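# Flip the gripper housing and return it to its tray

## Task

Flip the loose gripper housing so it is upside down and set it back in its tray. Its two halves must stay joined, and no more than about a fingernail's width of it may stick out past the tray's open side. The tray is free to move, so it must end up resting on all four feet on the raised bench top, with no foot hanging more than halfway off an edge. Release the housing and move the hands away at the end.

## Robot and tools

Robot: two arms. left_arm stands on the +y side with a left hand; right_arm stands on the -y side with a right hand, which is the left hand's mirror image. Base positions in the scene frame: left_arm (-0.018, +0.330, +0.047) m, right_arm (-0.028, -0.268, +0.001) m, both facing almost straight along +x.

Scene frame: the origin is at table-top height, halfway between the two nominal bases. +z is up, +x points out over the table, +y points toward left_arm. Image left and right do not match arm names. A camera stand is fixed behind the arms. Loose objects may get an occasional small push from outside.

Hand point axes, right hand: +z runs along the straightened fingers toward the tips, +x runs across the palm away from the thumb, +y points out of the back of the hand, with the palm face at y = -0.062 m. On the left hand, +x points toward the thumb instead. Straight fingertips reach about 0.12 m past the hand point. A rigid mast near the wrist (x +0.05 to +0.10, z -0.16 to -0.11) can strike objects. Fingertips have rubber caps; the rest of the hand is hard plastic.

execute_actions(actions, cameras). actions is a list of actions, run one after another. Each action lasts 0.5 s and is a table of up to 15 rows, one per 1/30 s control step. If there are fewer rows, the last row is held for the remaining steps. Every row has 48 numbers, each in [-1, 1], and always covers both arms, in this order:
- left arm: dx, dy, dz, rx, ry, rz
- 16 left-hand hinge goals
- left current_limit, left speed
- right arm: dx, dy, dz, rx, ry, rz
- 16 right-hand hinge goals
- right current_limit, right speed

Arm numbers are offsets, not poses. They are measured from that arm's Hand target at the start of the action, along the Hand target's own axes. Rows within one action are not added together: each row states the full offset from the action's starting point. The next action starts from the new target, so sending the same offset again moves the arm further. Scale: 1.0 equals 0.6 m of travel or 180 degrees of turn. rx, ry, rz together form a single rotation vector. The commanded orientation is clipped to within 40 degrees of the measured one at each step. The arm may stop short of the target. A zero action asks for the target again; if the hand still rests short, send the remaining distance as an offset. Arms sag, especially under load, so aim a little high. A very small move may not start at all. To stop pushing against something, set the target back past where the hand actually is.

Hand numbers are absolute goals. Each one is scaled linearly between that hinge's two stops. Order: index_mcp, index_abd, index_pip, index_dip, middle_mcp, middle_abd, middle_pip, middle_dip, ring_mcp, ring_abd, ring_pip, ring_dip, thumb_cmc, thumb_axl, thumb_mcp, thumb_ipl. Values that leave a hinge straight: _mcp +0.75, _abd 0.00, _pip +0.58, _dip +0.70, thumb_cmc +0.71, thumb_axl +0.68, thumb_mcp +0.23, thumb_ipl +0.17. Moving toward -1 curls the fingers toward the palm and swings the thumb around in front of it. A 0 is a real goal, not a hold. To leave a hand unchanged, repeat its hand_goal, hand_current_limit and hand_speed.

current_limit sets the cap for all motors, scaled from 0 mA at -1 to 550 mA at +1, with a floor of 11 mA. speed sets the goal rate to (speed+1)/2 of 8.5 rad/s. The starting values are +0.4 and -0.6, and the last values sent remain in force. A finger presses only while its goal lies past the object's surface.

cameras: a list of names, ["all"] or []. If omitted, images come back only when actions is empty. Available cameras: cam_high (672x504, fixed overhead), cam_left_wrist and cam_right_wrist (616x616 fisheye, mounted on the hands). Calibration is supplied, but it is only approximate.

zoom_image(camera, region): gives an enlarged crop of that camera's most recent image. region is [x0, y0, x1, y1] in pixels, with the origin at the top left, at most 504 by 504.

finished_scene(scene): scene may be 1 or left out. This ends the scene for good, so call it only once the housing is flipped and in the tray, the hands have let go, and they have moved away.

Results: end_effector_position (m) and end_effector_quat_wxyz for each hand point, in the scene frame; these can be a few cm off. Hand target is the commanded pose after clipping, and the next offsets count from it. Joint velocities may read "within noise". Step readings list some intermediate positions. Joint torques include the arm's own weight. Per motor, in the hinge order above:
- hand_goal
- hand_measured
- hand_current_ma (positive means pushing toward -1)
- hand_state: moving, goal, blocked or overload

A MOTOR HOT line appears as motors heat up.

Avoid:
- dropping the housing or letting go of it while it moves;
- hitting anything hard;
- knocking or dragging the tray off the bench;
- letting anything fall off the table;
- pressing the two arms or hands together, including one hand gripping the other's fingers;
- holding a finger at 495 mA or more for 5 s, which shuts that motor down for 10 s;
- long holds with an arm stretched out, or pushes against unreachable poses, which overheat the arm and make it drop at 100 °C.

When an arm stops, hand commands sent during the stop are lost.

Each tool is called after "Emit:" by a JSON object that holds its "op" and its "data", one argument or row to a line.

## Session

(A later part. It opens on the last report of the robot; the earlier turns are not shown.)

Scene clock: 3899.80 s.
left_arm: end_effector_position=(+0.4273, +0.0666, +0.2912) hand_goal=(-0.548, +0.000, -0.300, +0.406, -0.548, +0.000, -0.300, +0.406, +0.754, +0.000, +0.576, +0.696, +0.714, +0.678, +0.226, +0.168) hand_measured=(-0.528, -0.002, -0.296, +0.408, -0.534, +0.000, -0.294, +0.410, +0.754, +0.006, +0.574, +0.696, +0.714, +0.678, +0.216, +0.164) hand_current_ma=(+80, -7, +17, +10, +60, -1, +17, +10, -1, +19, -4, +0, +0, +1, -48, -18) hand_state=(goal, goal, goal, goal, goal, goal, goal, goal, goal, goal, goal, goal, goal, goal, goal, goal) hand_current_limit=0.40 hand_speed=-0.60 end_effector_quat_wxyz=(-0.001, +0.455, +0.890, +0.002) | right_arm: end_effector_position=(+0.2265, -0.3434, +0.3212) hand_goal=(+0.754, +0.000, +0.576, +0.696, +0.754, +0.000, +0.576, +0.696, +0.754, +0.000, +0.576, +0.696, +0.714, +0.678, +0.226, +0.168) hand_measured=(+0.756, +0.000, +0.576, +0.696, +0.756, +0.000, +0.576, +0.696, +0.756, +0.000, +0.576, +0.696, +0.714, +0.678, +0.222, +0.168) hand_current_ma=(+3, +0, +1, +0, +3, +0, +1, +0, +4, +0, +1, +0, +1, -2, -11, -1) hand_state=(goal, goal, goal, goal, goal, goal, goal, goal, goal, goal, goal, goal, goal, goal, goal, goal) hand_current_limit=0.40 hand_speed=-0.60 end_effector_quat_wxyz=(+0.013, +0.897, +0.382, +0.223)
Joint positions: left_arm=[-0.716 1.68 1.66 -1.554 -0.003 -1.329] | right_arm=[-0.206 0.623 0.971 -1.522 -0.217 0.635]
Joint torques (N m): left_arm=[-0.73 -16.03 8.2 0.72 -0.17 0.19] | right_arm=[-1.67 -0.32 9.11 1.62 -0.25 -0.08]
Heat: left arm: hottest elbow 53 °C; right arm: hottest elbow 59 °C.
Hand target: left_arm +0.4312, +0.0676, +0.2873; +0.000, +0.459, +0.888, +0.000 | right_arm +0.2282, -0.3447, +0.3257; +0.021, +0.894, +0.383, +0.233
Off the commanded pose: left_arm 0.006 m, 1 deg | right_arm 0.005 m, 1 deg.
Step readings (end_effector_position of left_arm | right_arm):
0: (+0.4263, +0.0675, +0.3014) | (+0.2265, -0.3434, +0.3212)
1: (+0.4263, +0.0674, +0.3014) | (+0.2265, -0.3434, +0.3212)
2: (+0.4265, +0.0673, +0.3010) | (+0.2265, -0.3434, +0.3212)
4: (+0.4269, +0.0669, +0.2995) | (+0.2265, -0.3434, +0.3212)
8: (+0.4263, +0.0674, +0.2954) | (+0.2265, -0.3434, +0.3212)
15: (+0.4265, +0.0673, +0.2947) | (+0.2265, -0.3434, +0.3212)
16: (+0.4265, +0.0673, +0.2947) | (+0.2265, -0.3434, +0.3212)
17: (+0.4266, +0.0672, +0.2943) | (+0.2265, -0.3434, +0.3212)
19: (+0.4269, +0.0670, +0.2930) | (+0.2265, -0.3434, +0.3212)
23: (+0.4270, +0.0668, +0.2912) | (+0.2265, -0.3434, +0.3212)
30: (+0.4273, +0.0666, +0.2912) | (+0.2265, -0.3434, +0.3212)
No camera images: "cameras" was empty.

Emit:
{"op": "execute_actions", "data": {
  "actions": [
    [[-0.02,0.0027,-0.003,0,0,0,-0.548,0,-0.3,0.406,-0.548,0,-0.3,0.406,0.754,0,0.576,0.696,0.714,0.678,0.226,0.168,0.4,-0.6,0,0,0,0,0,0,0.754,0,0.576,0.696,0.754,0,0.576,0.696,0.754,0,0.576,0.696,0.714,0.678,0.226,0.168,0.4,-0.6]]
  ],
  "cameras": ["cam_high", "cam_left_wrist"]
}}

Emit:
{"op": "zoom_image", "data": {
  "camera": "cam_high",
  "region": [280, 220, 380, 320]
}}

Emit:
{"op": "zoom_image", "data": {
  "camera": "cam_left_wrist",
  "region": [240, 100, 420, 280]
}}

Scene clock: 3942.67 s.
left_arm: end_effector_position=(+0.4273, +0.0665, +0.2910) hand_goal=(-0.548, +0.000, -0.300, +0.406, -0.548, +0.000, -0.300, +0.406, +0.754, +0.000, +0.576, +0.696, +0.714, +0.678, +0.226, +0.168) hand_measured=(-0.528, -0.002, -0.296, +0.408, -0.534, +0.000, -0.294, +0.410, +0.754, +0.006, +0.574, +0.696, +0.714, +0.678, +0.216, +0.164) hand_current_ma=(+80, -7, +17, +10, +60, -1, +17, +10, -1, +20, -4, +0, +0, +1, -48, -18) hand_state=(goal, goal, goal, goal, goal, goal, goal, goal, goal, goal, goal, goal, goal, goal, goal, goal) hand_current_limit=0.40 hand_speed=-0.60 end_effector_quat_wxyz=(-0.002, +0.455, +0.890, +0.002) | right_arm: end_effector_position=(+0.2265, -0.3434, +0.3212) hand_goal=(+0.754, +0.000, +0.576, +0.696, +0.754, +0.000, +0.576, +0.696, +0.754, +0.000, +0.576, +0.696, +0.714, +0.678, +0.226, +0.168) hand_measured=(+0.756, +0.000, +0.576, +0.696, +0.756, +0.000, +0.576, +0.696, +0.756, +0.000, +0.576, +0.696, +0.714, +0.678, +0.222, +0.168) hand_current_ma=(+3, +0, +1, +0, +3, +0, +1, +0, +4, +0, +1, +0, +1, -2, -11, -1) hand_state=(goal, goal, goal, goal, goal, goal, goal, goal, goal, goal, goal, goal, goal, goal, goal, goal) hand_current_limit=0.40 hand_speed=-0.60 end_effector_quat_wxyz=(+0.013, +0.897, +0.382, +0.223)
Joint positions: left_arm=[-0.716 1.68 1.66 -1.554 -0.003 -1.329] | right_arm=[-0.206 0.623 0.971 -1.522 -0.217 0.635]
Joint torques (N m): left_arm=[-0.91 -12.75 11.63 0.05 -0.14 0.16] | right_arm=[-1.38 -0.38 9.1 1.66 -0.25 -0.08]
Heat: left arm: hottest elbow 48 °C; right arm: hottest elbow 59 °C.
Hand target: left_arm +0.4394, +0.0587, +0.2892; +0.000, +0.459, +0.888, +0.000 | right_arm +0.2282, -0.3447, +0.3257; +0.021, +0.894, +0.383, +0.233
Off the commanded pose: left_arm 0.015 m, 1 deg | right_arm 0.005 m, 1 deg.
Step readings (end_effector_position of left_arm | right_arm):
0: (+0.4273, +0.0666, +0.2912) | (+0.2265, -0.3434, +0.3212)
1: (+0.4273, +0.0666, +0.2912) | (+0.2265, -0.3434, +0.3212)
2: (+0.4273, +0.0666, +0.2912) | (+0.2265, -0.3434, +0.3212)
4: (+0.4273, +0.0666, +0.2912) | (+0.2265, -0.3434, +0.3212)
8: (+0.4273, +0.0665, +0.2910) | (+0.2265, -0.3434, +0.3212)
15: (+0.4273, +0.0665, +0.2910) | (+0.2265, -0.3434, +0.3212)
camera_calibration:
cam_left_wrist: T_world_to_cam=[[-0.0947652, -0.994408, 0.0466005, 0.055713], [-0.641106, 0.0967738, 0.761327, -0.00613284], [-0.761579, 0.0422714, -0.646692, 0.633435], [0, 0, 0, 1]] pos_world=[0.483759, 0.0292188, 0.41171]
Images, in order (width x height): cam_high 672x504, cam_left_wrist 616x616.

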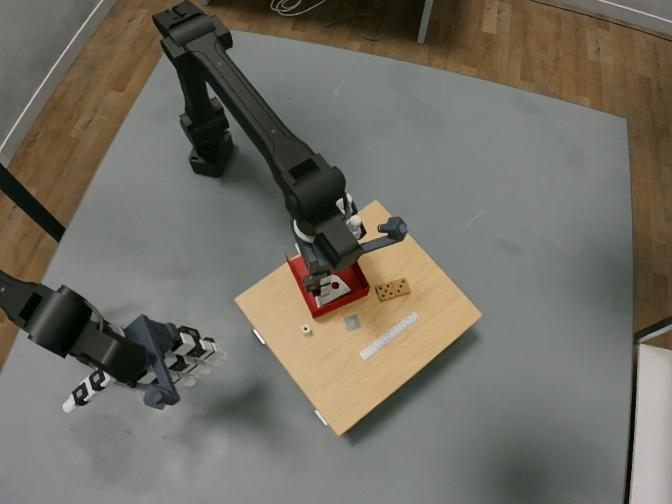

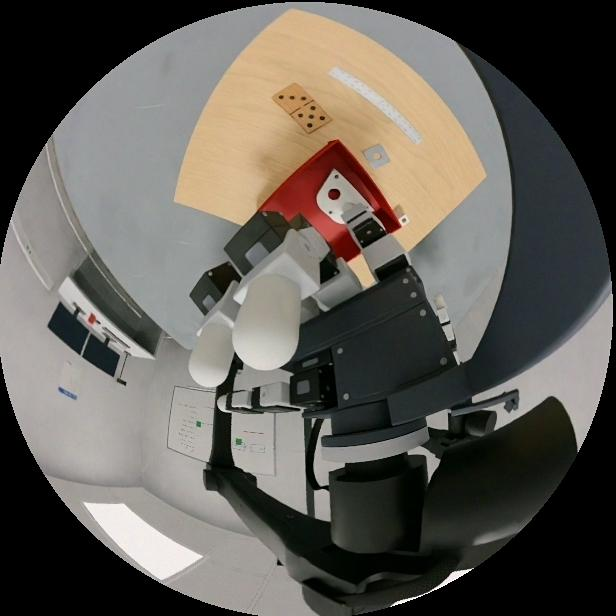

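Scaled by 5.040 from the camera's 672x504 image, which has a finer 960x720 frame.

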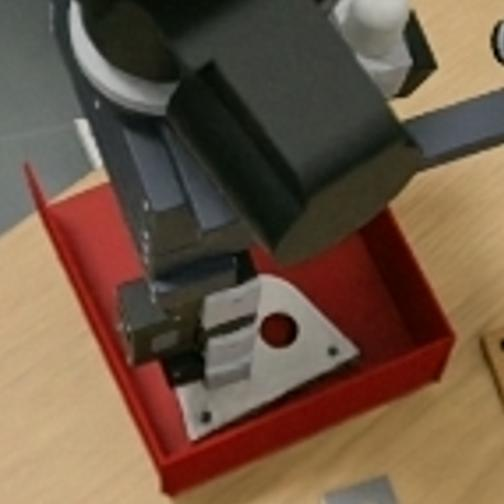

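Scaled by 2.800 from the camera's 616x616 image, which has a finer 880x880 frame.

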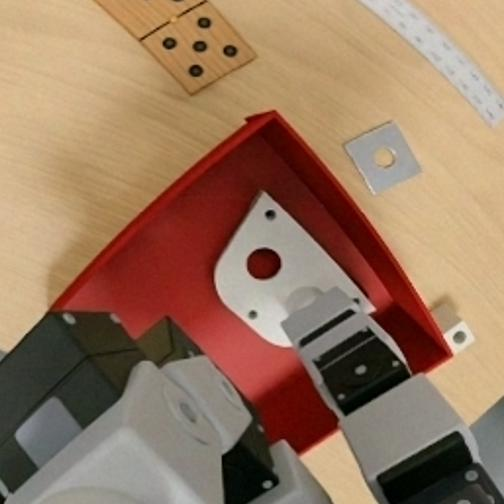

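Emit:
{"op": "execute_actions", "data": {
  "actions": [
    [[-0.01,0.002,0,0,0,0,-0.548,0,-0.3,0.406,-0.548,0,-0.3,0.406,0.754,0,0.576,0.696,0.714,0.678,0.226,0.168,0.4,-0.6,0,0,0,0,0,0,0.754,0,0.576,0.696,0.754,0,0.576,0.696,0.754,0,0.576,0.696,0.714,0.678,0.226,0.168,0.4,-0.6]]
  ],
  "cameras": ["cam_high"]
}}

Emit:
{"op": "zoom_image", "data": {
  "camera": "cam_high",
  "region": [280, 220, 380, 320]
}}

Scene clock: 3947.67 s.
left_arm: end_effector_position=(+0.4301, +0.0641, +0.2910) hand_goal=(-0.548, +0.000, -0.300, +0.406, -0.548, +0.000, -0.300, +0.406, +0.754, +0.000, +0.576, +0.696, +0.714, +0.678, +0.226, +0.168) hand_measured=(-0.528, -0.002, -0.296, +0.408, -0.534, +0.000, -0.294, +0.410, +0.756, +0.030, +0.578, +0.696, +0.714, +0.678, +0.216, +0.164) hand_current_ma=(+80, -7, +17, +10, +60, -1, +17, +10, +8, +104, +3, +0, +0, +1, -48, -18) hand_state=(goal, goal, goal, goal, goal, goal, goal, goal, goal, blocked, goal, goal, goal, goal, goal, goal) hand_current_limit=0.40 hand_speed=-0.60 end_effector_quat_wxyz=(-0.004, +0.455, +0.890, +0.002) | right_arm: end_effector_position=(+0.2265, -0.3434, +0.3212) hand_goal=(+0.754, +0.000, +0.576, +0.696, +0.754, +0.000, +0.576, +0.696, +0.754, +0.000, +0.576, +0.696, +0.714, +0.678, +0.226, +0.168) hand_measured=(+0.756, +0.000, +0.576, +0.696, +0.756, +0.000, +0.576, +0.696, +0.756, +0.000, +0.576, +0.696, +0.714, +0.678, +0.222, +0.168) hand_current_ma=(+3, +0, +1, +0, +3, +0, +1, +0, +4, +0, +1, +0, +1, -2, -11, -1) hand_state=(goal, goal, goal, goal, goal, goal, goal, goal, goal, goal, goal, goal, goal, goal, goal, goal) hand_current_limit=0.40 hand_speed=-0.60 end_effector_quat_wxyz=(+0.013, +0.897, +0.382, +0.223)
Joint positions: left_arm=[-0.716 1.694 1.677 -1.563 -0.003 -1.329] | right_arm=[-0.206 0.623 0.971 -1.522 -0.217 0.635]
Joint torques (N m): left_arm=[-0.62 -13.16 11.86 0.32 -0.14 0.21] | right_arm=[-1.38 -0.62 9.17 1.68 -0.27 -0.07]
Heat: left arm: hottest elbow 48 °C; right arm: hottest elbow 59 °C.
Hand target: left_arm +0.4439, +0.0545, +0.2891; +0.000, +0.459, +0.888, +0.000 | right_arm +0.2282, -0.3447, +0.3257; +0.021, +0.894, +0.383, +0.233
Off the commanded pose: left_arm 0.017 m, 1 deg | right_arm 0.005 m, 1 deg.
Step readings (end_effector_position of left_arm | right_arm):
0: (+0.4273, +0.0665, +0.2910) | (+0.2265, -0.3434, +0.3212)
1: (+0.4273, +0.0665, +0.2908) | (+0.2265, -0.3434, +0.3212)
2: (+0.4276, +0.0663, +0.2910) | (+0.2265, -0.3434, +0.3212)
4: (+0.4285, +0.0655, +0.2909) | (+0.2265, -0.3434, +0.3212)
8: (+0.4299, +0.0643, +0.2909) | (+0.2265, -0.3434, +0.3212)
15: (+0.4301, +0.0641, +0.2910) | (+0.2265, -0.3434, +0.3212)
Images, in order (width x height): cam_high 672x504.

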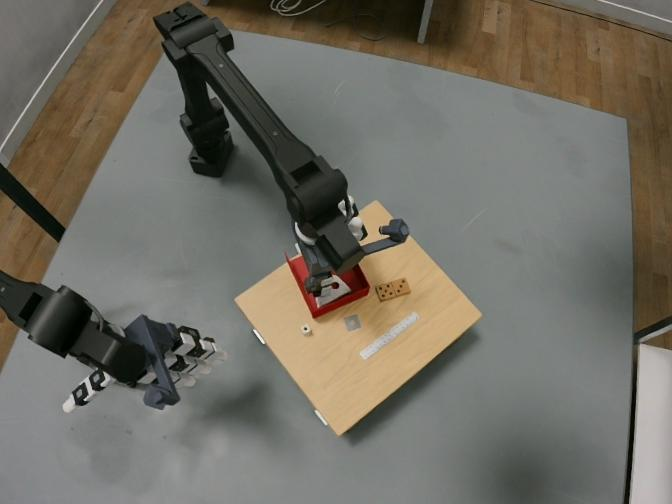

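Scaled by 5.040 from the camera's 672x504 image, which has a finer 960x720 frame.

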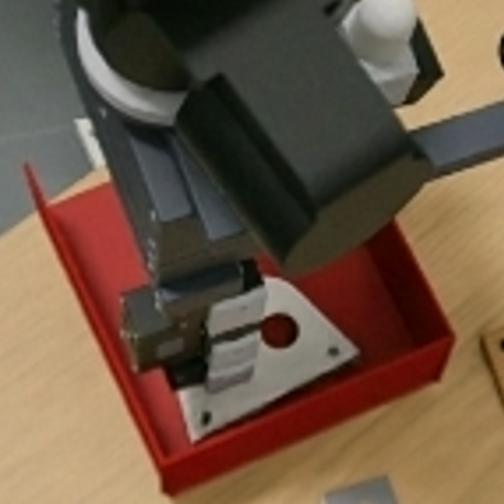

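Emit:
{"op": "execute_actions", "data": {
  "actions": [
    [[-0.012,0.002,-0.006,0,0,0,-0.548,0,-0.3,0.406,-0.548,0,-0.3,0.406,0.754,0,0.576,0.696,0.714,0.678,0.226,0.168,0.4,-0.6,0,0,0,0,0,0,0.754,0,0.576,0.696,0.754,0,0.576,0.696,0.754,0,0.576,0.696,0.714,0.678,0.226,0.168,0.4,-0.6]],
    [[-0.012,0.002,0,0,0,0,-0.548,0,-0.3,0.406,-0.548,0,-0.3,0.406,0.754,0,0.576,0.696,0.714,0.678,0.226,0.168,0.4,-0.6,0,0,0,0,0,0,0.754,0,0.576,0.696,0.754,0,0.576,0.696,0.754,0,0.576,0.696,0.714,0.678,0.226,0.168,0.4,-0.6]]
  ],
  "cameras": ["cam_high", "cam_left_wrist"]
}}

Emit:
{"op": "zoom_image", "data": {
  "camera": "cam_high",
  "region": [280, 220, 380, 320]
}}

Emit:
{"op": "zoom_image", "data": {
  "camera": "cam_left_wrist",
  "region": [240, 100, 420, 280]
}}

Scene clock: 3959.40 s.
left_arm: end_effector_position=(+0.4397, +0.0560, +0.2919) hand_goal=(-0.548, +0.000, -0.300, +0.406, -0.548, +0.000, -0.300, +0.406, +0.754, +0.000, +0.576, +0.696, +0.714, +0.678, +0.226, +0.168) hand_measured=(-0.528, -0.002, -0.296, +0.408, -0.534, +0.000, -0.294, +0.410, +0.760, +0.052, +0.580, +0.696, +0.714, +0.678, +0.216, +0.164) hand_current_ma=(+80, -7, +17, +10, +60, -1, +17, +10, +23, +193, +13, +3, +0, +1, -48, -18) hand_state=(goal, goal, goal, goal, goal, goal, goal, goal, goal, blocked, goal, goal, goal, goal, goal, goal) hand_current_limit=0.40 hand_speed=-0.60 end_effector_quat_wxyz=(-0.010, +0.455, +0.890, +0.004) | right_arm: end_effector_position=(+0.2265, -0.3434, +0.3212) hand_goal=(+0.754, +0.000, +0.576, +0.696, +0.754, +0.000, +0.576, +0.696, +0.754, +0.000, +0.576, +0.696, +0.714, +0.678, +0.226, +0.168) hand_measured=(+0.756, +0.000, +0.576, +0.696, +0.756, +0.000, +0.576, +0.696, +0.756, +0.000, +0.576, +0.696, +0.714, +0.678, +0.222, +0.168) hand_current_ma=(+3, +0, +1, +0, +3, +0, +1, +0, +4, +0, +1, +0, +1, -2, -11, -1) hand_state=(goal, goal, goal, goal, goal, goal, goal, goal, goal, goal, goal, goal, goal, goal, goal, goal) hand_current_limit=0.40 hand_speed=-0.60 end_effector_quat_wxyz=(+0.013, +0.897, +0.382, +0.223)
Joint positions: left_arm=[-0.716 1.736 1.735 -1.591 -0.003 -1.329] | right_arm=[-0.206 0.623 0.971 -1.522 -0.217 0.635]
Joint torques (N m): left_arm=[-0.38 -14.04 12.25 0.53 -0.16 0.18] | right_arm=[-1.26 -0.26 9.21 1.62 -0.25 -0.05]
Heat: left arm: hottest elbow 50 °C; right arm: hottest elbow 59 °C.
Hand target: left_arm +0.4542, +0.0441, +0.2927; +0.000, +0.459, +0.888, +0.000 | right_arm +0.2282, -0.3447, +0.3257; +0.021, +0.894, +0.383, +0.233
Off the commanded pose: left_arm 0.019 m, 1 deg | right_arm 0.005 m, 1 deg.
Step readings (end_effector_position of left_arm | right_arm):
0: (+0.4301, +0.0641, +0.2910) | (+0.2265, -0.3434, +0.3212)
1: (+0.4301, +0.0641, +0.2911) | (+0.2265, -0.3434, +0.3212)
2: (+0.4304, +0.0639, +0.2914) | (+0.2265, -0.3434, +0.3212)
4: (+0.4316, +0.0629, +0.2914) | (+0.2265, -0.3434, +0.3212)
8: (+0.4335, +0.0613, +0.2915) | (+0.2265, -0.3434, +0.3212)
15: (+0.4337, +0.0611, +0.2917) | (+0.2265, -0.3434, +0.3212)
16: (+0.4337, +0.0611, +0.2917) | (+0.2265, -0.3434, +0.3212)
17: (+0.4340, +0.0608, +0.2920) | (+0.2265, -0.3434, +0.3212)
19: (+0.4361, +0.0591, +0.2919) | (+0.2265, -0.3434, +0.3212)
23: (+0.4385, +0.0570, +0.2919) | (+0.2265, -0.3434, +0.3212)
30: (+0.4396, +0.0561, +0.2919) | (+0.2265, -0.3434, +0.3212)
camera_calibration:
cam_left_wrist: T_world_to_cam=[[-0.0942837, -0.994867, 0.036741, 0.0490571], [-0.631035, 0.0882663, 0.770716, -0.00450615], [-0.770003, 0.0494811, -0.636119, 0.644103], [0, 0, 0, 1]] pos_world=[0.497743, 0.0173321, 0.411396]
Images, in order (width x height): cam_high 672x504, cam_left_wrist 616x616.

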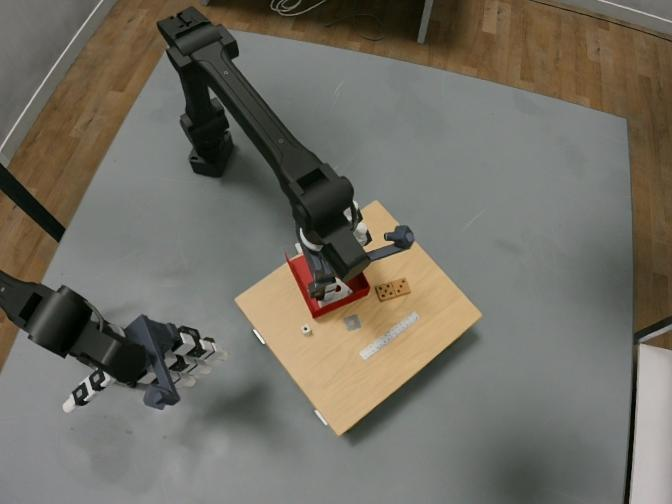

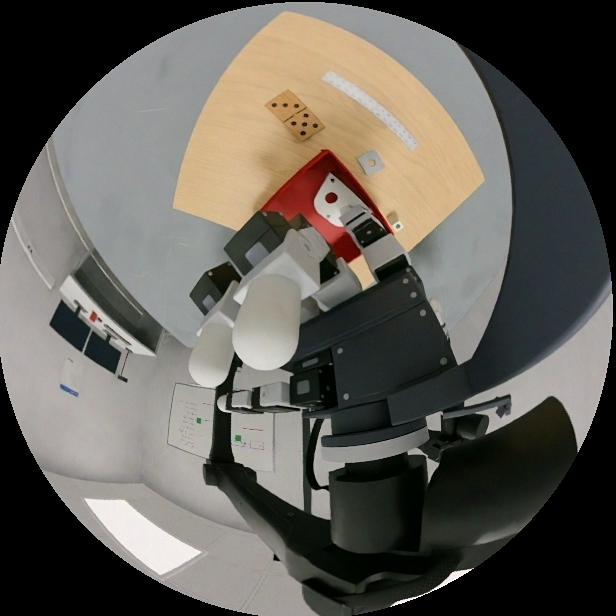

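Scaled by 5.040 from the camera's 672x504 image, which has a finer 960x720 frame.

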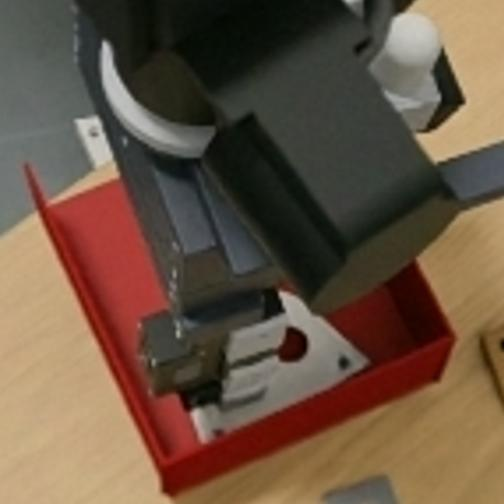

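Scaled by 2.800 from the camera's 616x616 image, which has a finer 880x880 frame.

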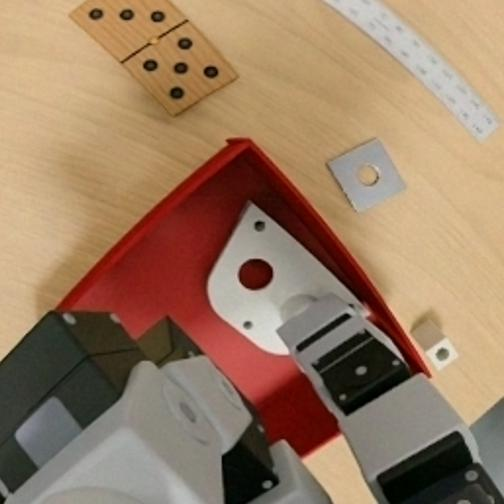

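Emit:
{"op": "execute_actions", "data": {
  "actions": [
    [[-0.0367,0.0249,0,0,0,0.0833,-0.548,0,-0.3,0.406,-0.548,0,-0.3,0.406,0.754,0,0.576,0.696,0.714,0.678,0.226,0.168,0.4,-0.6,0,0,0,0,0,0,0.754,0,0.576,0.696,0.754,0,0.576,0.696,0.754,0,0.576,0.696,0.714,0.678,0.226,0.168,0.4,-0.6]]
  ],
  "cameras": ["cam_high", "cam_left_wrist"]
}}

Emit:
{"op": "zoom_image", "data": {
  "camera": "cam_high",
  "region": [280, 220, 380, 320]
}}

Emit:
{"op": "zoom_image", "data": {
  "camera": "cam_left_wrist",
  "region": [240, 100, 420, 280]
}}

Scene clock: 3974.10 s.
left_arm: end_effector_position=(+0.4633, +0.0444, +0.2916) hand_goal=(-0.548, +0.000, -0.300, +0.406, -0.548, +0.000, -0.300, +0.406, +0.754, +0.000, +0.576, +0.696, +0.714, +0.678, +0.226, +0.168) hand_measured=(-0.528, -0.002, -0.296, +0.408, -0.534, +0.000, -0.294, +0.410, +0.764, +0.052, +0.582, +0.698, +0.714, +0.678, +0.216, +0.164) hand_current_ma=(+80, -7, +16, +10, +60, -1, +17, +10, +42, +193, +24, +8, +0, +1, -48, -18) hand_state=(goal, goal, goal, goal, goal, goal, goal, goal, goal, blocked, goal, goal, goal, goal, goal, goal) hand_current_limit=0.40 hand_speed=-0.60 end_effector_quat_wxyz=(-0.009, +0.567, +0.824, +0.004) | right_arm: end_effector_position=(+0.2265, -0.3434, +0.3212) hand_goal=(+0.754, +0.000, +0.576, +0.696, +0.754, +0.000, +0.576, +0.696, +0.754, +0.000, +0.576, +0.696, +0.714, +0.678, +0.226, +0.168) hand_measured=(+0.756, +0.000, +0.576, +0.696, +0.756, +0.000, +0.576, +0.696, +0.756, +0.000, +0.576, +0.696, +0.714, +0.678, +0.222, +0.168) hand_current_ma=(+3, +0, +1, +0, +3, +0, +1, +0, +4, +0, +1, +0, +1, -2, -11, -1) hand_state=(goal, goal, goal, goal, goal, goal, goal, goal, goal, goal, goal, goal, goal, goal, goal, goal) hand_current_limit=0.40 hand_speed=-0.60 end_effector_quat_wxyz=(+0.013, +0.897, +0.382, +0.223)
Joint positions: left_arm=[-0.7 1.743 1.744 -1.591 -0.006 -1.053] | right_arm=[-0.206 0.623 0.971 -1.522 -0.217 0.635]
Joint torques (N m): left_arm=[-0.44 -14.45 12.37 0.42 -0.09 0.17] | right_arm=[-1.49 -0.09 9.17 1.54 -0.26 -0.08]
Heat: left arm: hottest elbow 55 °C; right arm: hottest elbow 59 °C.
Hand target: left_arm +0.4793, +0.0350, +0.2928; +0.000, +0.571, +0.821, +0.001 | right_arm +0.2282, -0.3447, +0.3257; +0.021, +0.894, +0.383, +0.233
Off the commanded pose: left_arm 0.019 m, 1 deg | right_arm 0.005 m, 1 deg.
Step readings (end_effector_position of left_arm | right_arm):
0: (+0.4397, +0.0560, +0.2919) | (+0.2265, -0.3434, +0.3212)
1: (+0.4399, +0.0558, +0.2919) | (+0.2265, -0.3434, +0.3212)
2: (+0.4410, +0.0551, +0.2919) | (+0.2265, -0.3434, +0.3212)
4: (+0.4450, +0.0530, +0.2922) | (+0.2265, -0.3434, +0.3212)
8: (+0.4528, +0.0498, +0.2923) | (+0.2265, -0.3434, +0.3212)
15: (+0.4609, +0.0463, +0.2918) | (+0.2265, -0.3434, +0.3212)
camera_calibration:
cam_left_wrist: T_world_to_cam=[[-0.346527, -0.937199, 0.0397215, 0.153154], [-0.58621, 0.249419, 0.77081, -0.0163628], [-0.732309, 0.243821, -0.635826, 0.636446], [0, 0, 0, 1]] pos_world=[0.509555, -0.00756244, 0.411198]
Images, in order (width x height): cam_high 672x504, cam_left_wrist 616x616.

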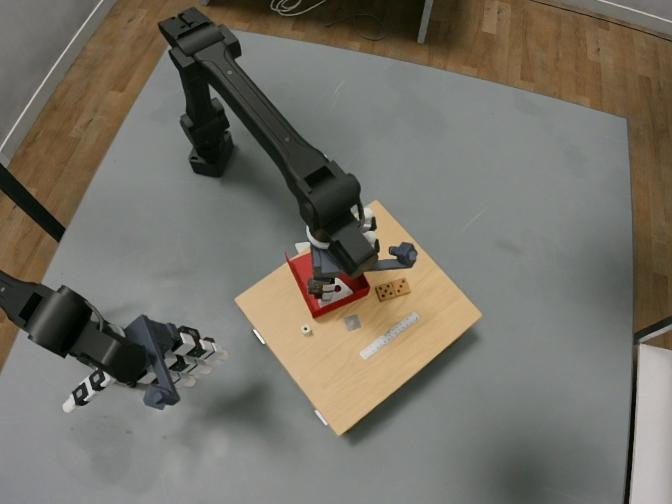

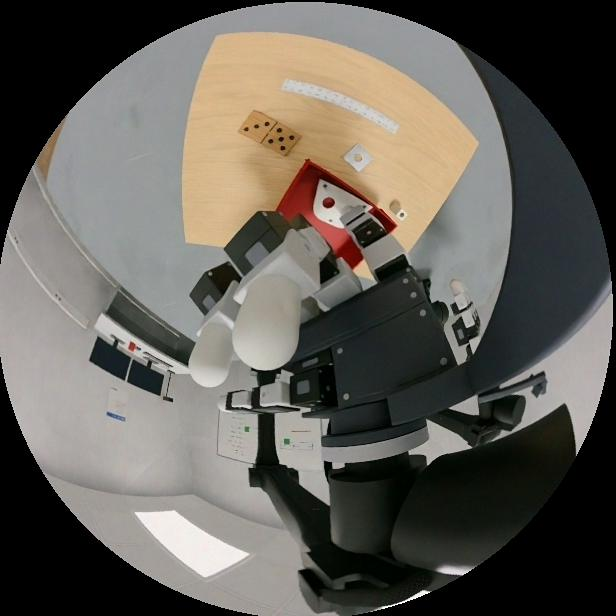

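Scaled by 5.040 from the camera's 672x504 image, which has a finer 960x720 frame.

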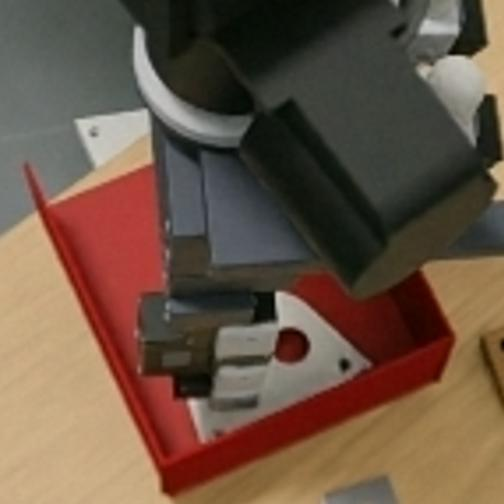

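Scaled by 2.800 from the camera's 616x616 image, which has a finer 880x880 frame.

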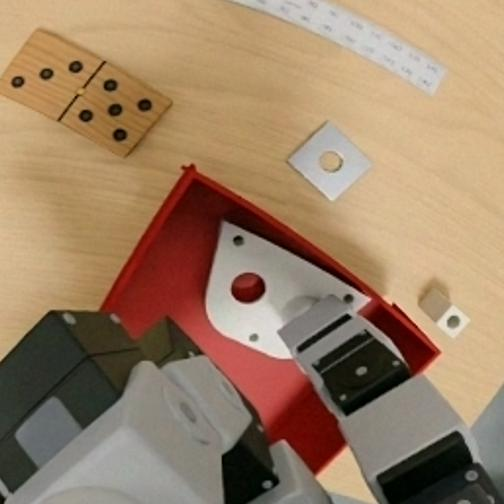

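Emit:
{"op": "execute_actions", "data": {
  "actions": [
    [[0.0472,-0.0447,-0.02,0,0,-0.0833,-0.548,0,-0.3,0.406,-0.548,0,-0.3,0.406,0.754,0,0.576,0.696,0.714,0.678,0.226,0.168,0.4,-0.6,0,0,0,0,0,0,0.754,0,0.576,0.696,0.754,0,0.576,0.696,0.754,0,0.576,0.696,0.714,0.678,0.226,0.168,0.4,-0.6]]
  ],
  "cameras": ["cam_high", "cam_left_wrist"]
}}

Emit:
{"op": "zoom_image", "data": {
  "camera": "cam_high",
  "region": [280, 220, 380, 320]
}}

Emit:
{"op": "zoom_image", "data": {
  "camera": "cam_left_wrist",
  "region": [240, 100, 420, 280]
}}

Scene clock: 3981.17 s.
left_arm: end_effector_position=(+0.4430, +0.0572, +0.2917) hand_goal=(-0.548, +0.000, -0.300, +0.406, -0.548, +0.000, -0.300, +0.406, +0.754, +0.000, +0.576, +0.696, +0.714, +0.678, +0.226, +0.168) hand_measured=(-0.528, -0.002, -0.296, +0.408, -0.534, +0.000, -0.294, +0.410, +0.762, +0.038, +0.584, +0.698, +0.714, +0.678, +0.216, +0.164) hand_current_ma=(+80, -7, +16, +10, +60, -1, +17, +10, +27, +137, +27, +9, +0, +1, -48, -18) hand_state=(goal, goal, goal, goal, goal, goal, goal, goal, goal, blocked, goal, goal, goal, goal, goal, goal) hand_current_limit=0.40 hand_speed=-0.60 end_effector_quat_wxyz=(-0.015, +0.465, +0.885, +0.001) | right_arm: end_effector_position=(+0.2265, -0.3434, +0.3212) hand_goal=(+0.754, +0.000, +0.576, +0.696, +0.754, +0.000, +0.576, +0.696, +0.754, +0.000, +0.576, +0.696, +0.714, +0.678, +0.226, +0.168) hand_measured=(+0.756, +0.000, +0.576, +0.696, +0.756, +0.000, +0.576, +0.696, +0.756, +0.000, +0.576, +0.696, +0.714, +0.678, +0.222, +0.168) hand_current_ma=(+3, +0, +1, +0, +3, +0, +1, +0, +4, +0, +1, +0, +1, -2, -11, -1) hand_state=(goal, goal, goal, goal, goal, goal, goal, goal, goal, goal, goal, goal, goal, goal, goal, goal) hand_current_limit=0.40 hand_speed=-0.60 end_effector_quat_wxyz=(+0.013, +0.897, +0.382, +0.223)
Joint positions: left_arm=[-0.708 1.742 1.744 -1.602 0.004 -1.301] | right_arm=[-0.206 0.623 0.971 -1.522 -0.217 0.635]
Joint torques (N m): left_arm=[-0.97 -17.96 10.5 -0.12 -0.32 -0.25] | right_arm=[-1.08 -0.15 9.11 1.51 -0.25 -0.08]
Heat: left arm: hottest elbow 54 °C; right arm: hottest elbow 59 °C.
Hand target: left_arm +0.4442, +0.0522, +0.3048; +0.000, +0.459, +0.888, +0.000 | right_arm +0.2282, -0.3447, +0.3257; +0.021, +0.894, +0.383, +0.233
Off the commanded pose: left_arm 0.014 m, 2 deg | right_arm 0.005 m, 1 deg.
Step readings (end_effector_position of left_arm | right_arm):
0: (+0.4633, +0.0444, +0.2916) | (+0.2265, -0.3434, +0.3212)
1: (+0.4632, +0.0444, +0.2916) | (+0.2265, -0.3434, +0.3212)
2: (+0.4623, +0.0452, +0.2915) | (+0.2265, -0.3434, +0.3212)
4: (+0.4587, +0.0479, +0.2911) | (+0.2265, -0.3434, +0.3212)
8: (+0.4513, +0.0524, +0.2912) | (+0.2265, -0.3434, +0.3212)
15: (+0.4451, +0.0562, +0.2916) | (+0.2265, -0.3434, +0.3212)
camera_calibration:
cam_left_wrist: T_world_to_cam=[[-0.114128, -0.992728, 0.0382981, 0.0587243], [-0.620363, 0.101324, 0.777742, -0.00982807], [-0.775967, 0.0650035, -0.627416, 0.64566], [0, 0, 0, 1]] pos_world=[0.501615, 0.0173229, 0.410492]
Images, in order (width x height): cam_high 672x504, cam_left_wrist 616x616.

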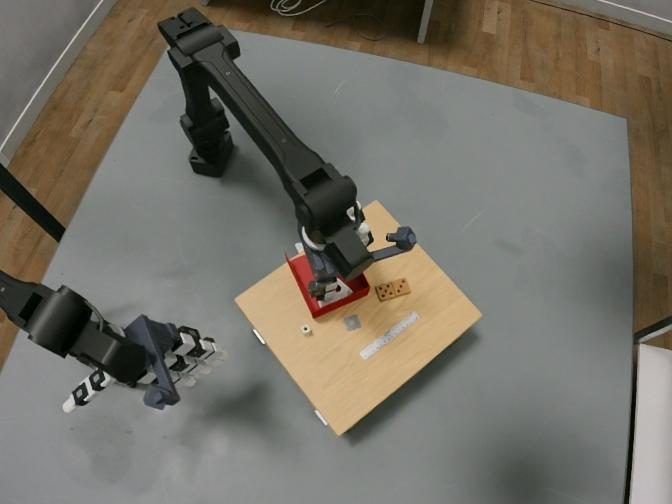

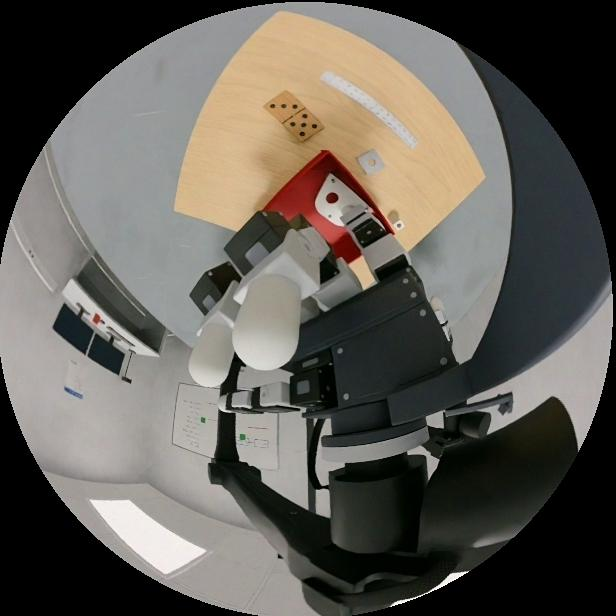

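Scaled by 5.040 from the camera's 672x504 image, which has a finer 960x720 frame.

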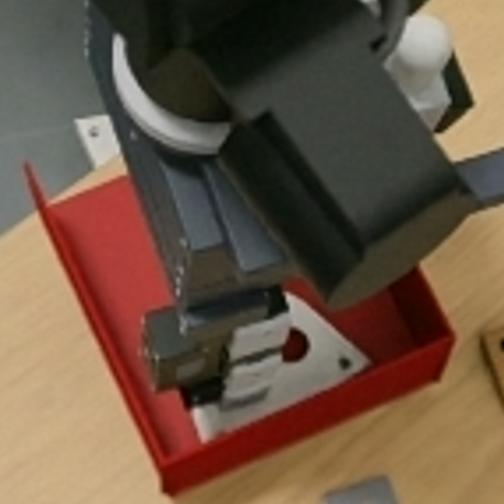

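Scaled by 2.800 from the camera's 616x616 image, which has a finer 880x880 frame.

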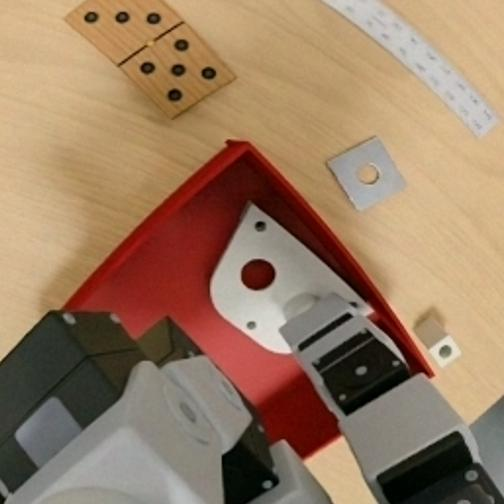

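Emit:
{"op": "execute_actions", "data": {
  "actions": [
    [[-0.0367,0.0249,-0.03,0,0,0.0833,-0.548,0,-0.3,0.406,-0.548,0,-0.3,0.406,0.754,0,0.576,0.696,0.714,0.678,0.226,0.168,0.4,-0.6,0,0,0,0,0,0,0.754,0,0.576,0.696,0.754,0,0.576,0.696,0.754,0,0.576,0.696,0.714,0.678,0.226,0.168,0.4,-0.6]]
  ],
  "cameras": ["cam_high", "cam_left_wrist"]
}}

Emit:
{"op": "zoom_image", "data": {
  "camera": "cam_high",
  "region": [280, 220, 380, 320]
}}

Emit:
{"op": "zoom_image", "data": {
  "camera": "cam_left_wrist",
  "region": [240, 100, 420, 280]
}}

Scene clock: 3986.77 s.
left_arm: end_effector_position=(+0.4579, +0.0478, +0.3031) hand_goal=(-0.548, +0.000, -0.300, +0.406, -0.548, +0.000, -0.300, +0.406, +0.754, +0.000, +0.576, +0.696, +0.714, +0.678, +0.226, +0.168) hand_measured=(-0.528, -0.002, -0.296, +0.408, -0.534, +0.000, -0.294, +0.410, +0.754, +0.002, +0.578, +0.698, +0.714, +0.678, +0.216, +0.164) hand_current_ma=(+80, -7, +16, +10, +60, -1, +17, +10, +2, +8, +7, +8, +0, +1, -48, -18) hand_state=(goal, goal, goal, goal, goal, goal, goal, goal, goal, goal, goal, goal, goal, goal, goal, goal) hand_current_limit=0.40 hand_speed=-0.60 end_effector_quat_wxyz=(-0.021, +0.567, +0.824, +0.005) | right_arm: end_effector_position=(+0.2265, -0.3434, +0.3212) hand_goal=(+0.754, +0.000, +0.576, +0.696, +0.754, +0.000, +0.576, +0.696, +0.754, +0.000, +0.576, +0.696, +0.714, +0.678, +0.226, +0.168) hand_measured=(+0.756, +0.000, +0.576, +0.696, +0.756, +0.000, +0.576, +0.696, +0.756, +0.000, +0.576, +0.696, +0.714, +0.678, +0.222, +0.168) hand_current_ma=(+3, +0, +1, +0, +3, +0, +1, +0, +4, +0, +1, +0, +1, -2, -11, -1) hand_state=(goal, goal, goal, goal, goal, goal, goal, goal, goal, goal, goal, goal, goal, goal, goal, goal) hand_current_limit=0.40 hand_speed=-0.60 end_effector_quat_wxyz=(+0.013, +0.897, +0.382, +0.223)
Joint positions: left_arm=[-0.701 1.742 1.773 -1.644 -0.006 -1.055] | right_arm=[-0.206 0.623 0.971 -1.522 -0.217 0.635]
Joint torques (N m): left_arm=[-0.5 -17.44 12.66 -0.12 -0.15 0.22] | right_arm=[-1.26 -0.15 9.17 1.59 -0.26 -0.09]
Heat: left arm: hottest elbow 54 °C; right arm: hottest elbow 59 °C.
Hand target: left_arm +0.4691, +0.0429, +0.3227; +0.000, +0.571, +0.821, +0.000 | right_arm +0.2282, -0.3447, +0.3257; +0.021, +0.894, +0.383, +0.233
Off the commanded pose: left_arm 0.023 m, 2 deg | right_arm 0.005 m, 1 deg.
Step readings (end_effector_position of left_arm | right_arm):
0: (+0.4429, +0.0572, +0.2917) | (+0.2265, -0.3434, +0.3212)
1: (+0.4430, +0.0573, +0.2917) | (+0.2265, -0.3434, +0.3212)
2: (+0.4436, +0.0572, +0.2920) | (+0.2265, -0.3434, +0.3212)
4: (+0.4461, +0.0563, +0.2939) | (+0.2265, -0.3434, +0.3212)
8: (+0.4504, +0.0522, +0.2972) | (+0.2265, -0.3434, +0.3212)
15: (+0.4560, +0.0478, +0.3026) | (+0.2265, -0.3434, +0.3212)
camera_calibration:
cam_left_wrist: T_world_to_cam=[[-0.345966, -0.9377, 0.0320315, 0.15615], [-0.572279, 0.237951, 0.784778, -0.0391418], [-0.743508, 0.253175, -0.618949, 0.638609], [0, 0, 0, 1]] pos_world=[0.506433, -0.00594455, 0.420982]
Images, in order (width x height): cam_high 672x504, cam_left_wrist 616x616.

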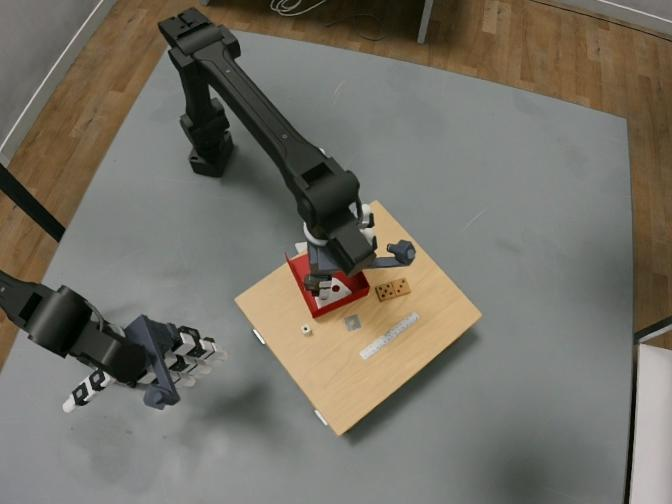

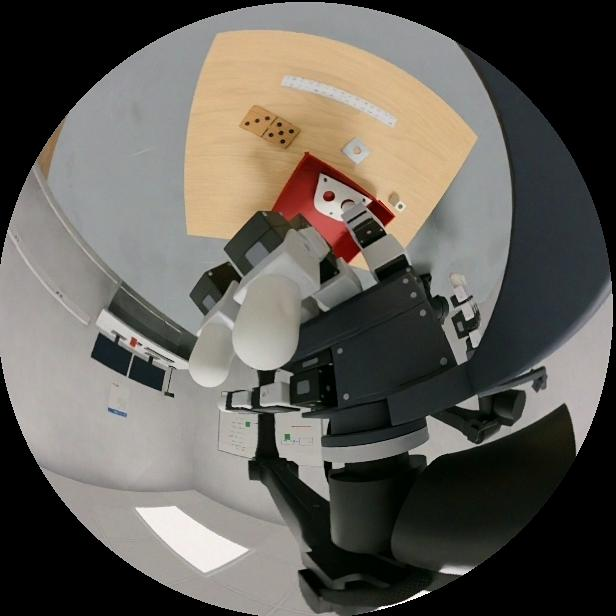

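Scaled by 5.040 from the camera's 672x504 image, which has a finer 960x720 frame.

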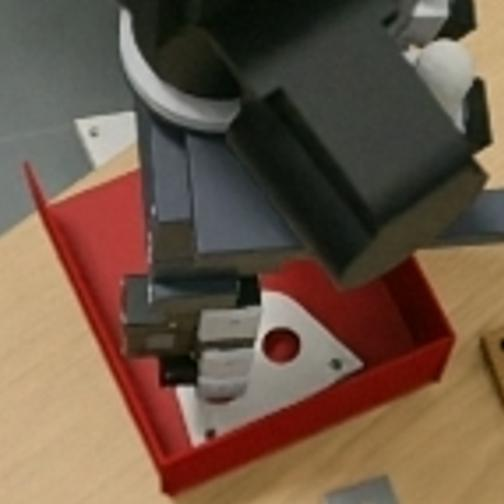

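Scaled by 2.800 from the camera's 616x616 image, which has a finer 880x880 frame.

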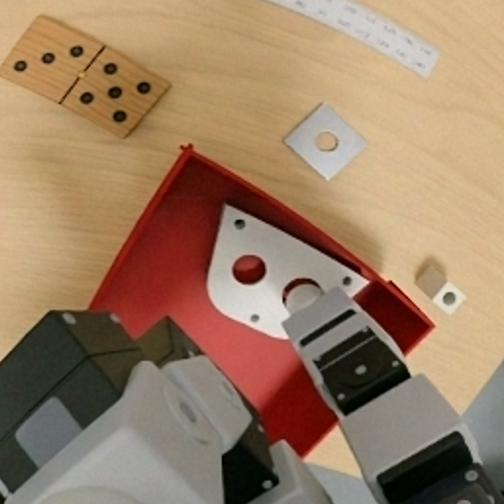

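Emit:
{"op": "execute_actions", "data": {
  "actions": [
    [[0,0,-0.06,0,0,0,-0.548,0,-0.3,0.406,-0.548,0,-0.3,0.406,0.754,0,0.576,0.696,0.714,0.678,0.226,0.168,0.4,-0.6,0,0,0,0,0,0,0.754,0,0.576,0.696,0.754,0,0.576,0.696,0.754,0,0.576,0.696,0.714,0.678,0.226,0.168,0.4,-0.6]],
    [[0,0,-0.06,0,0,0,-0.548,0,-0.3,0.406,-0.548,0,-0.3,0.406,0.754,0,0.576,0.696,0.714,0.678,0.226,0.168,0.4,-0.6,0,0,0,0,0,0,0.754,0,0.576,0.696,0.754,0,0.576,0.696,0.754,0,0.576,0.696,0.714,0.678,0.226,0.168,0.4,-0.6]],
    [[0,0,0,0,0,0.1014,-0.548,0,-0.3,0.406,-0.548,0,-0.3,0.406,0.754,0,0.576,0.696,0.714,0.678,0.226,0.168,0.4,-0.6,0,0,0,0,0,0,0.754,0,0.576,0.696,0.754,0,0.576,0.696,0.754,0,0.576,0.696,0.714,0.678,0.226,0.168,0.4,-0.6]],
    [[0,0,0,0,0,0.1014,-0.548,0,-0.3,0.406,-0.548,0,-0.3,0.406,0.754,0,0.576,0.696,0.714,0.678,0.226,0.168,0.4,-0.6,0,0,0,0,0,0,0.754,0,0.576,0.696,0.754,0,0.576,0.696,0.754,0,0.576,0.696,0.714,0.678,0.226,0.168,0.4,-0.6]],
    [[0,0,0,0,0,0.1014,-0.548,0,-0.3,0.406,-0.548,0,-0.3,0.406,0.754,0,0.576,0.696,0.714,0.678,0.226,0.168,0.4,-0.6,0,0,0,0,0,0,0.754,0,0.576,0.696,0.754,0,0.576,0.696,0.754,0,0.576,0.696,0.714,0.678,0.226,0.168,0.4,-0.6]],
    [[0,0,0,0,0,0.1014,-0.548,0,-0.3,0.406,-0.548,0,-0.3,0.406,0.754,0,0.576,0.696,0.714,0.678,0.226,0.168,0.4,-0.6,0,0,0,0,0,0,0.754,0,0.576,0.696,0.754,0,0.576,0.696,0.754,0,0.576,0.696,0.714,0.678,0.226,0.168,0.4,-0.6]]
  ],
  "cameras": ["cam_high", "cam_left_wrist"]
}}

Emit:
{"op": "zoom_image", "data": {
  "camera": "cam_high",
  "region": [250, 180, 390, 320]
}}

Scene clock: 4013.40 s.
left_arm: end_effector_position=(+0.4712, +0.0423, +0.3845) hand_goal=(-0.548, +0.000, -0.300, +0.406, -0.548, +0.000, -0.300, +0.406, +0.754, +0.000, +0.576, +0.696, +0.714, +0.678, +0.226, +0.168) hand_measured=(-0.528, -0.002, -0.296, +0.408, -0.534, +0.000, -0.294, +0.410, +0.754, +0.002, +0.578, +0.698, +0.714, +0.678, +0.216, +0.164) hand_current_ma=(+80, -7, +16, +10, +60, -1, +17, +10, +0, +7, +7, +8, +0, +1, -47, -18) hand_state=(goal, goal, goal, goal, goal, goal, goal, goal, goal, goal, goal, goal, goal, goal, goal, goal) hand_current_limit=0.40 hand_speed=-0.60 end_effector_quat_wxyz=(+0.028, +0.944, +0.328, +0.026) | right_arm: end_effector_position=(+0.2265, -0.3434, +0.3212) hand_goal=(+0.754, +0.000, +0.576, +0.696, +0.754, +0.000, +0.576, +0.696, +0.754, +0.000, +0.576, +0.696, +0.714, +0.678, +0.226, +0.168) hand_measured=(+0.756, +0.000, +0.576, +0.696, +0.756, +0.000, +0.576, +0.696, +0.756, +0.000, +0.576, +0.696, +0.714, +0.678, +0.222, +0.168) hand_current_ma=(+3, +0, +1, +0, +3, +0, +1, +0, +4, +0, +1, +0, +1, -2, -11, -1) hand_state=(goal, goal, goal, goal, goal, goal, goal, goal, goal, goal, goal, goal, goal, goal, goal, goal) hand_current_limit=0.40 hand_speed=-0.60 end_effector_quat_wxyz=(+0.013, +0.897, +0.382, +0.223)
Joint positions: left_arm=[-0.522 1.56 1.739 -1.673 -0.001 0.391] | right_arm=[-0.206 0.623 0.971 -1.522 -0.217 0.635]
Joint torques (N m): left_arm=[-0.91 -15.44 9.47 0.28 0.1 0.25] | right_arm=[-1.2 -0.21 9.21 1.58 -0.26 -0.06]
Heat: left arm: hottest elbow 57 °C; right arm: hottest elbow 59 °C.
Hand target: left_arm +0.4691, +0.0428, +0.3947; -0.001, +0.947, +0.320, +0.000 | right_arm +0.2282, -0.3447, +0.3257; +0.021, +0.894, +0.383, +0.233
Off the commanded pose: left_arm 0.010 m, 5 deg | right_arm 0.005 m, 1 deg.
joint sent to its limit (left arm) — joint 4 (wrist pitch), lower limit. The joint targets are off in orientation, not in position.
Step readings (end_effector_position of left_arm | right_arm):
0: (+0.4580, +0.0477, +0.3031) | (+0.2265, -0.3434, +0.3212)
1: (+0.4581, +0.0477, +0.3034) | (+0.2265, -0.3434, +0.3212)
2: (+0.4579, +0.0478, +0.3044) | (+0.2265, -0.3434, +0.3212)
4: (+0.4579, +0.0478, +0.3080) | (+0.2265, -0.3434, +0.3212)
8: (+0.4604, +0.0461, +0.3205) | (+0.2265, -0.3434, +0.3212)
15: (+0.4609, +0.0458, +0.3328) | (+0.2265, -0.3434, +0.3212)
16: (+0.4610, +0.0458, +0.3333) | (+0.2265, -0.3434, +0.3212)
17: (+0.4614, +0.0459, +0.3342) | (+0.2265, -0.3434, +0.3212)
19: (+0.4623, +0.0462, +0.3368) | (+0.2265, -0.3434, +0.3212)
23: (+0.4630, +0.0466, +0.3486) | (+0.2265, -0.3434, +0.3212)
30: (+0.4628, +0.0470, +0.3703) | (+0.2265, -0.3434, +0.3212)
31: (+0.4630, +0.0467, +0.3713) | (+0.2265, -0.3434, +0.3212)
32: (+0.4637, +0.0456, +0.3726) | (+0.2265, -0.3434, +0.3212)
34: (+0.4656, +0.0421, +0.3748) | (+0.2265, -0.3434, +0.3212)
38: (+0.4659, +0.0398, +0.3803) | (+0.2265, -0.3434, +0.3212)
45: (+0.4687, +0.0410, +0.3907) | (+0.2265, -0.3434, +0.3212)
46: (+0.4692, +0.0407, +0.3905) | (+0.2265, -0.3434, +0.3212)
47: (+0.4696, +0.0406, +0.3897) | (+0.2265, -0.3434, +0.3212)
49: (+0.4677, +0.0401, +0.3853) | (+0.2265, -0.3434, +0.3212)
53: (+0.4673, +0.0427, +0.3807) | (+0.2265, -0.3434, +0.3212)
60: (+0.4711, +0.0431, +0.3858) | (+0.2265, -0.3434, +0.3212)
61: (+0.4713, +0.0426, +0.3859) | (+0.2265, -0.3434, +0.3212)
62: (+0.4714, +0.0422, +0.3860) | (+0.2265, -0.3434, +0.3212)
64: (+0.4695, +0.0408, +0.3841) | (+0.2265, -0.3434, +0.3212)
68: (+0.4691, +0.0428, +0.3831) | (+0.2265, -0.3434, +0.3212)
75: (+0.4726, +0.0448, +0.3860) | (+0.2265, -0.3434, +0.3212)
76: (+0.4726, +0.0441, +0.3860) | (+0.2265, -0.3434, +0.3212)
77: (+0.4726, +0.0433, +0.3857) | (+0.2265, -0.3434, +0.3212)
79: (+0.4712, +0.0408, +0.3851) | (+0.2265, -0.3434, +0.3212)
83: (+0.4721, +0.0427, +0.3846) | (+0.2265, -0.3434, +0.3212)
90: (+0.4736, +0.0457, +0.3845) | (+0.2265, -0.3434, +0.3212)
camera_calibration:
cam_left_wrist: T_world_to_cam=[[-0.998555, 0.0507057, -0.017775, 0.43784], [0.0210324, 0.673282, 0.739087, -0.374615], [0.0494435, 0.737645, -0.673376, 0.32706], [0, 0, 0, 1]] pos_world=[0.428915, -0.0112342, 0.50489]
Images, in order (width x height): cam_high 672x504, cam_left_wrist 616x616.

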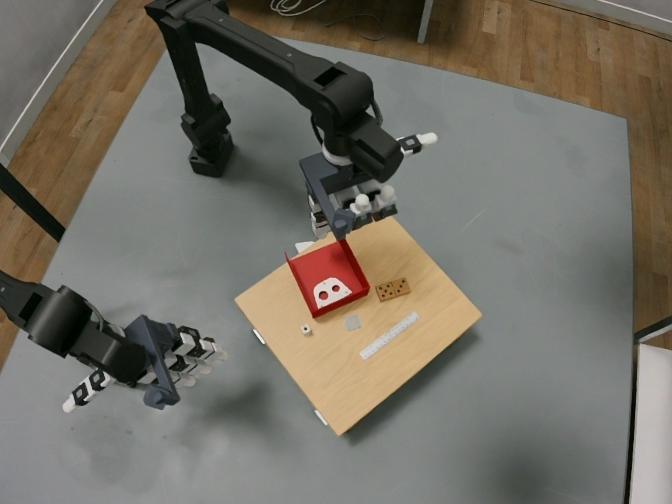

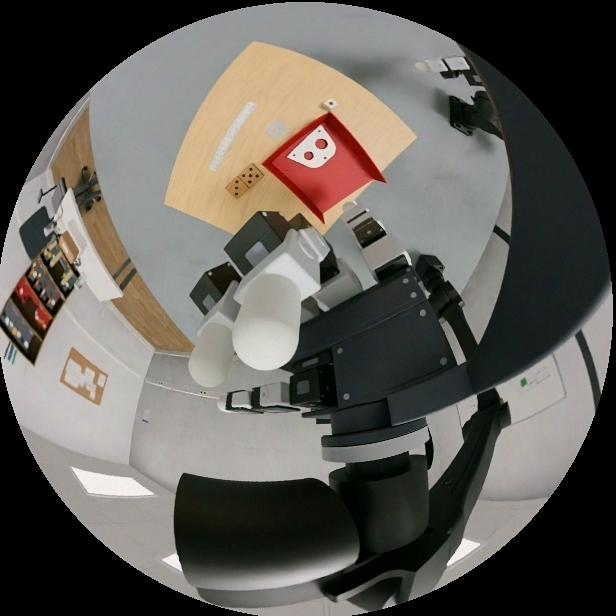

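Scaled by 3.600 from the camera's 672x504 image, which has a finer 960x720 frame.

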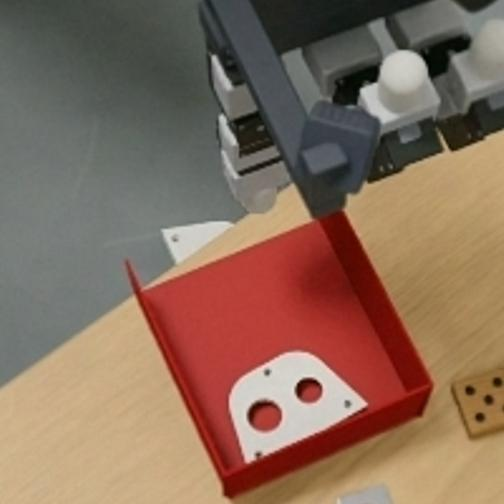

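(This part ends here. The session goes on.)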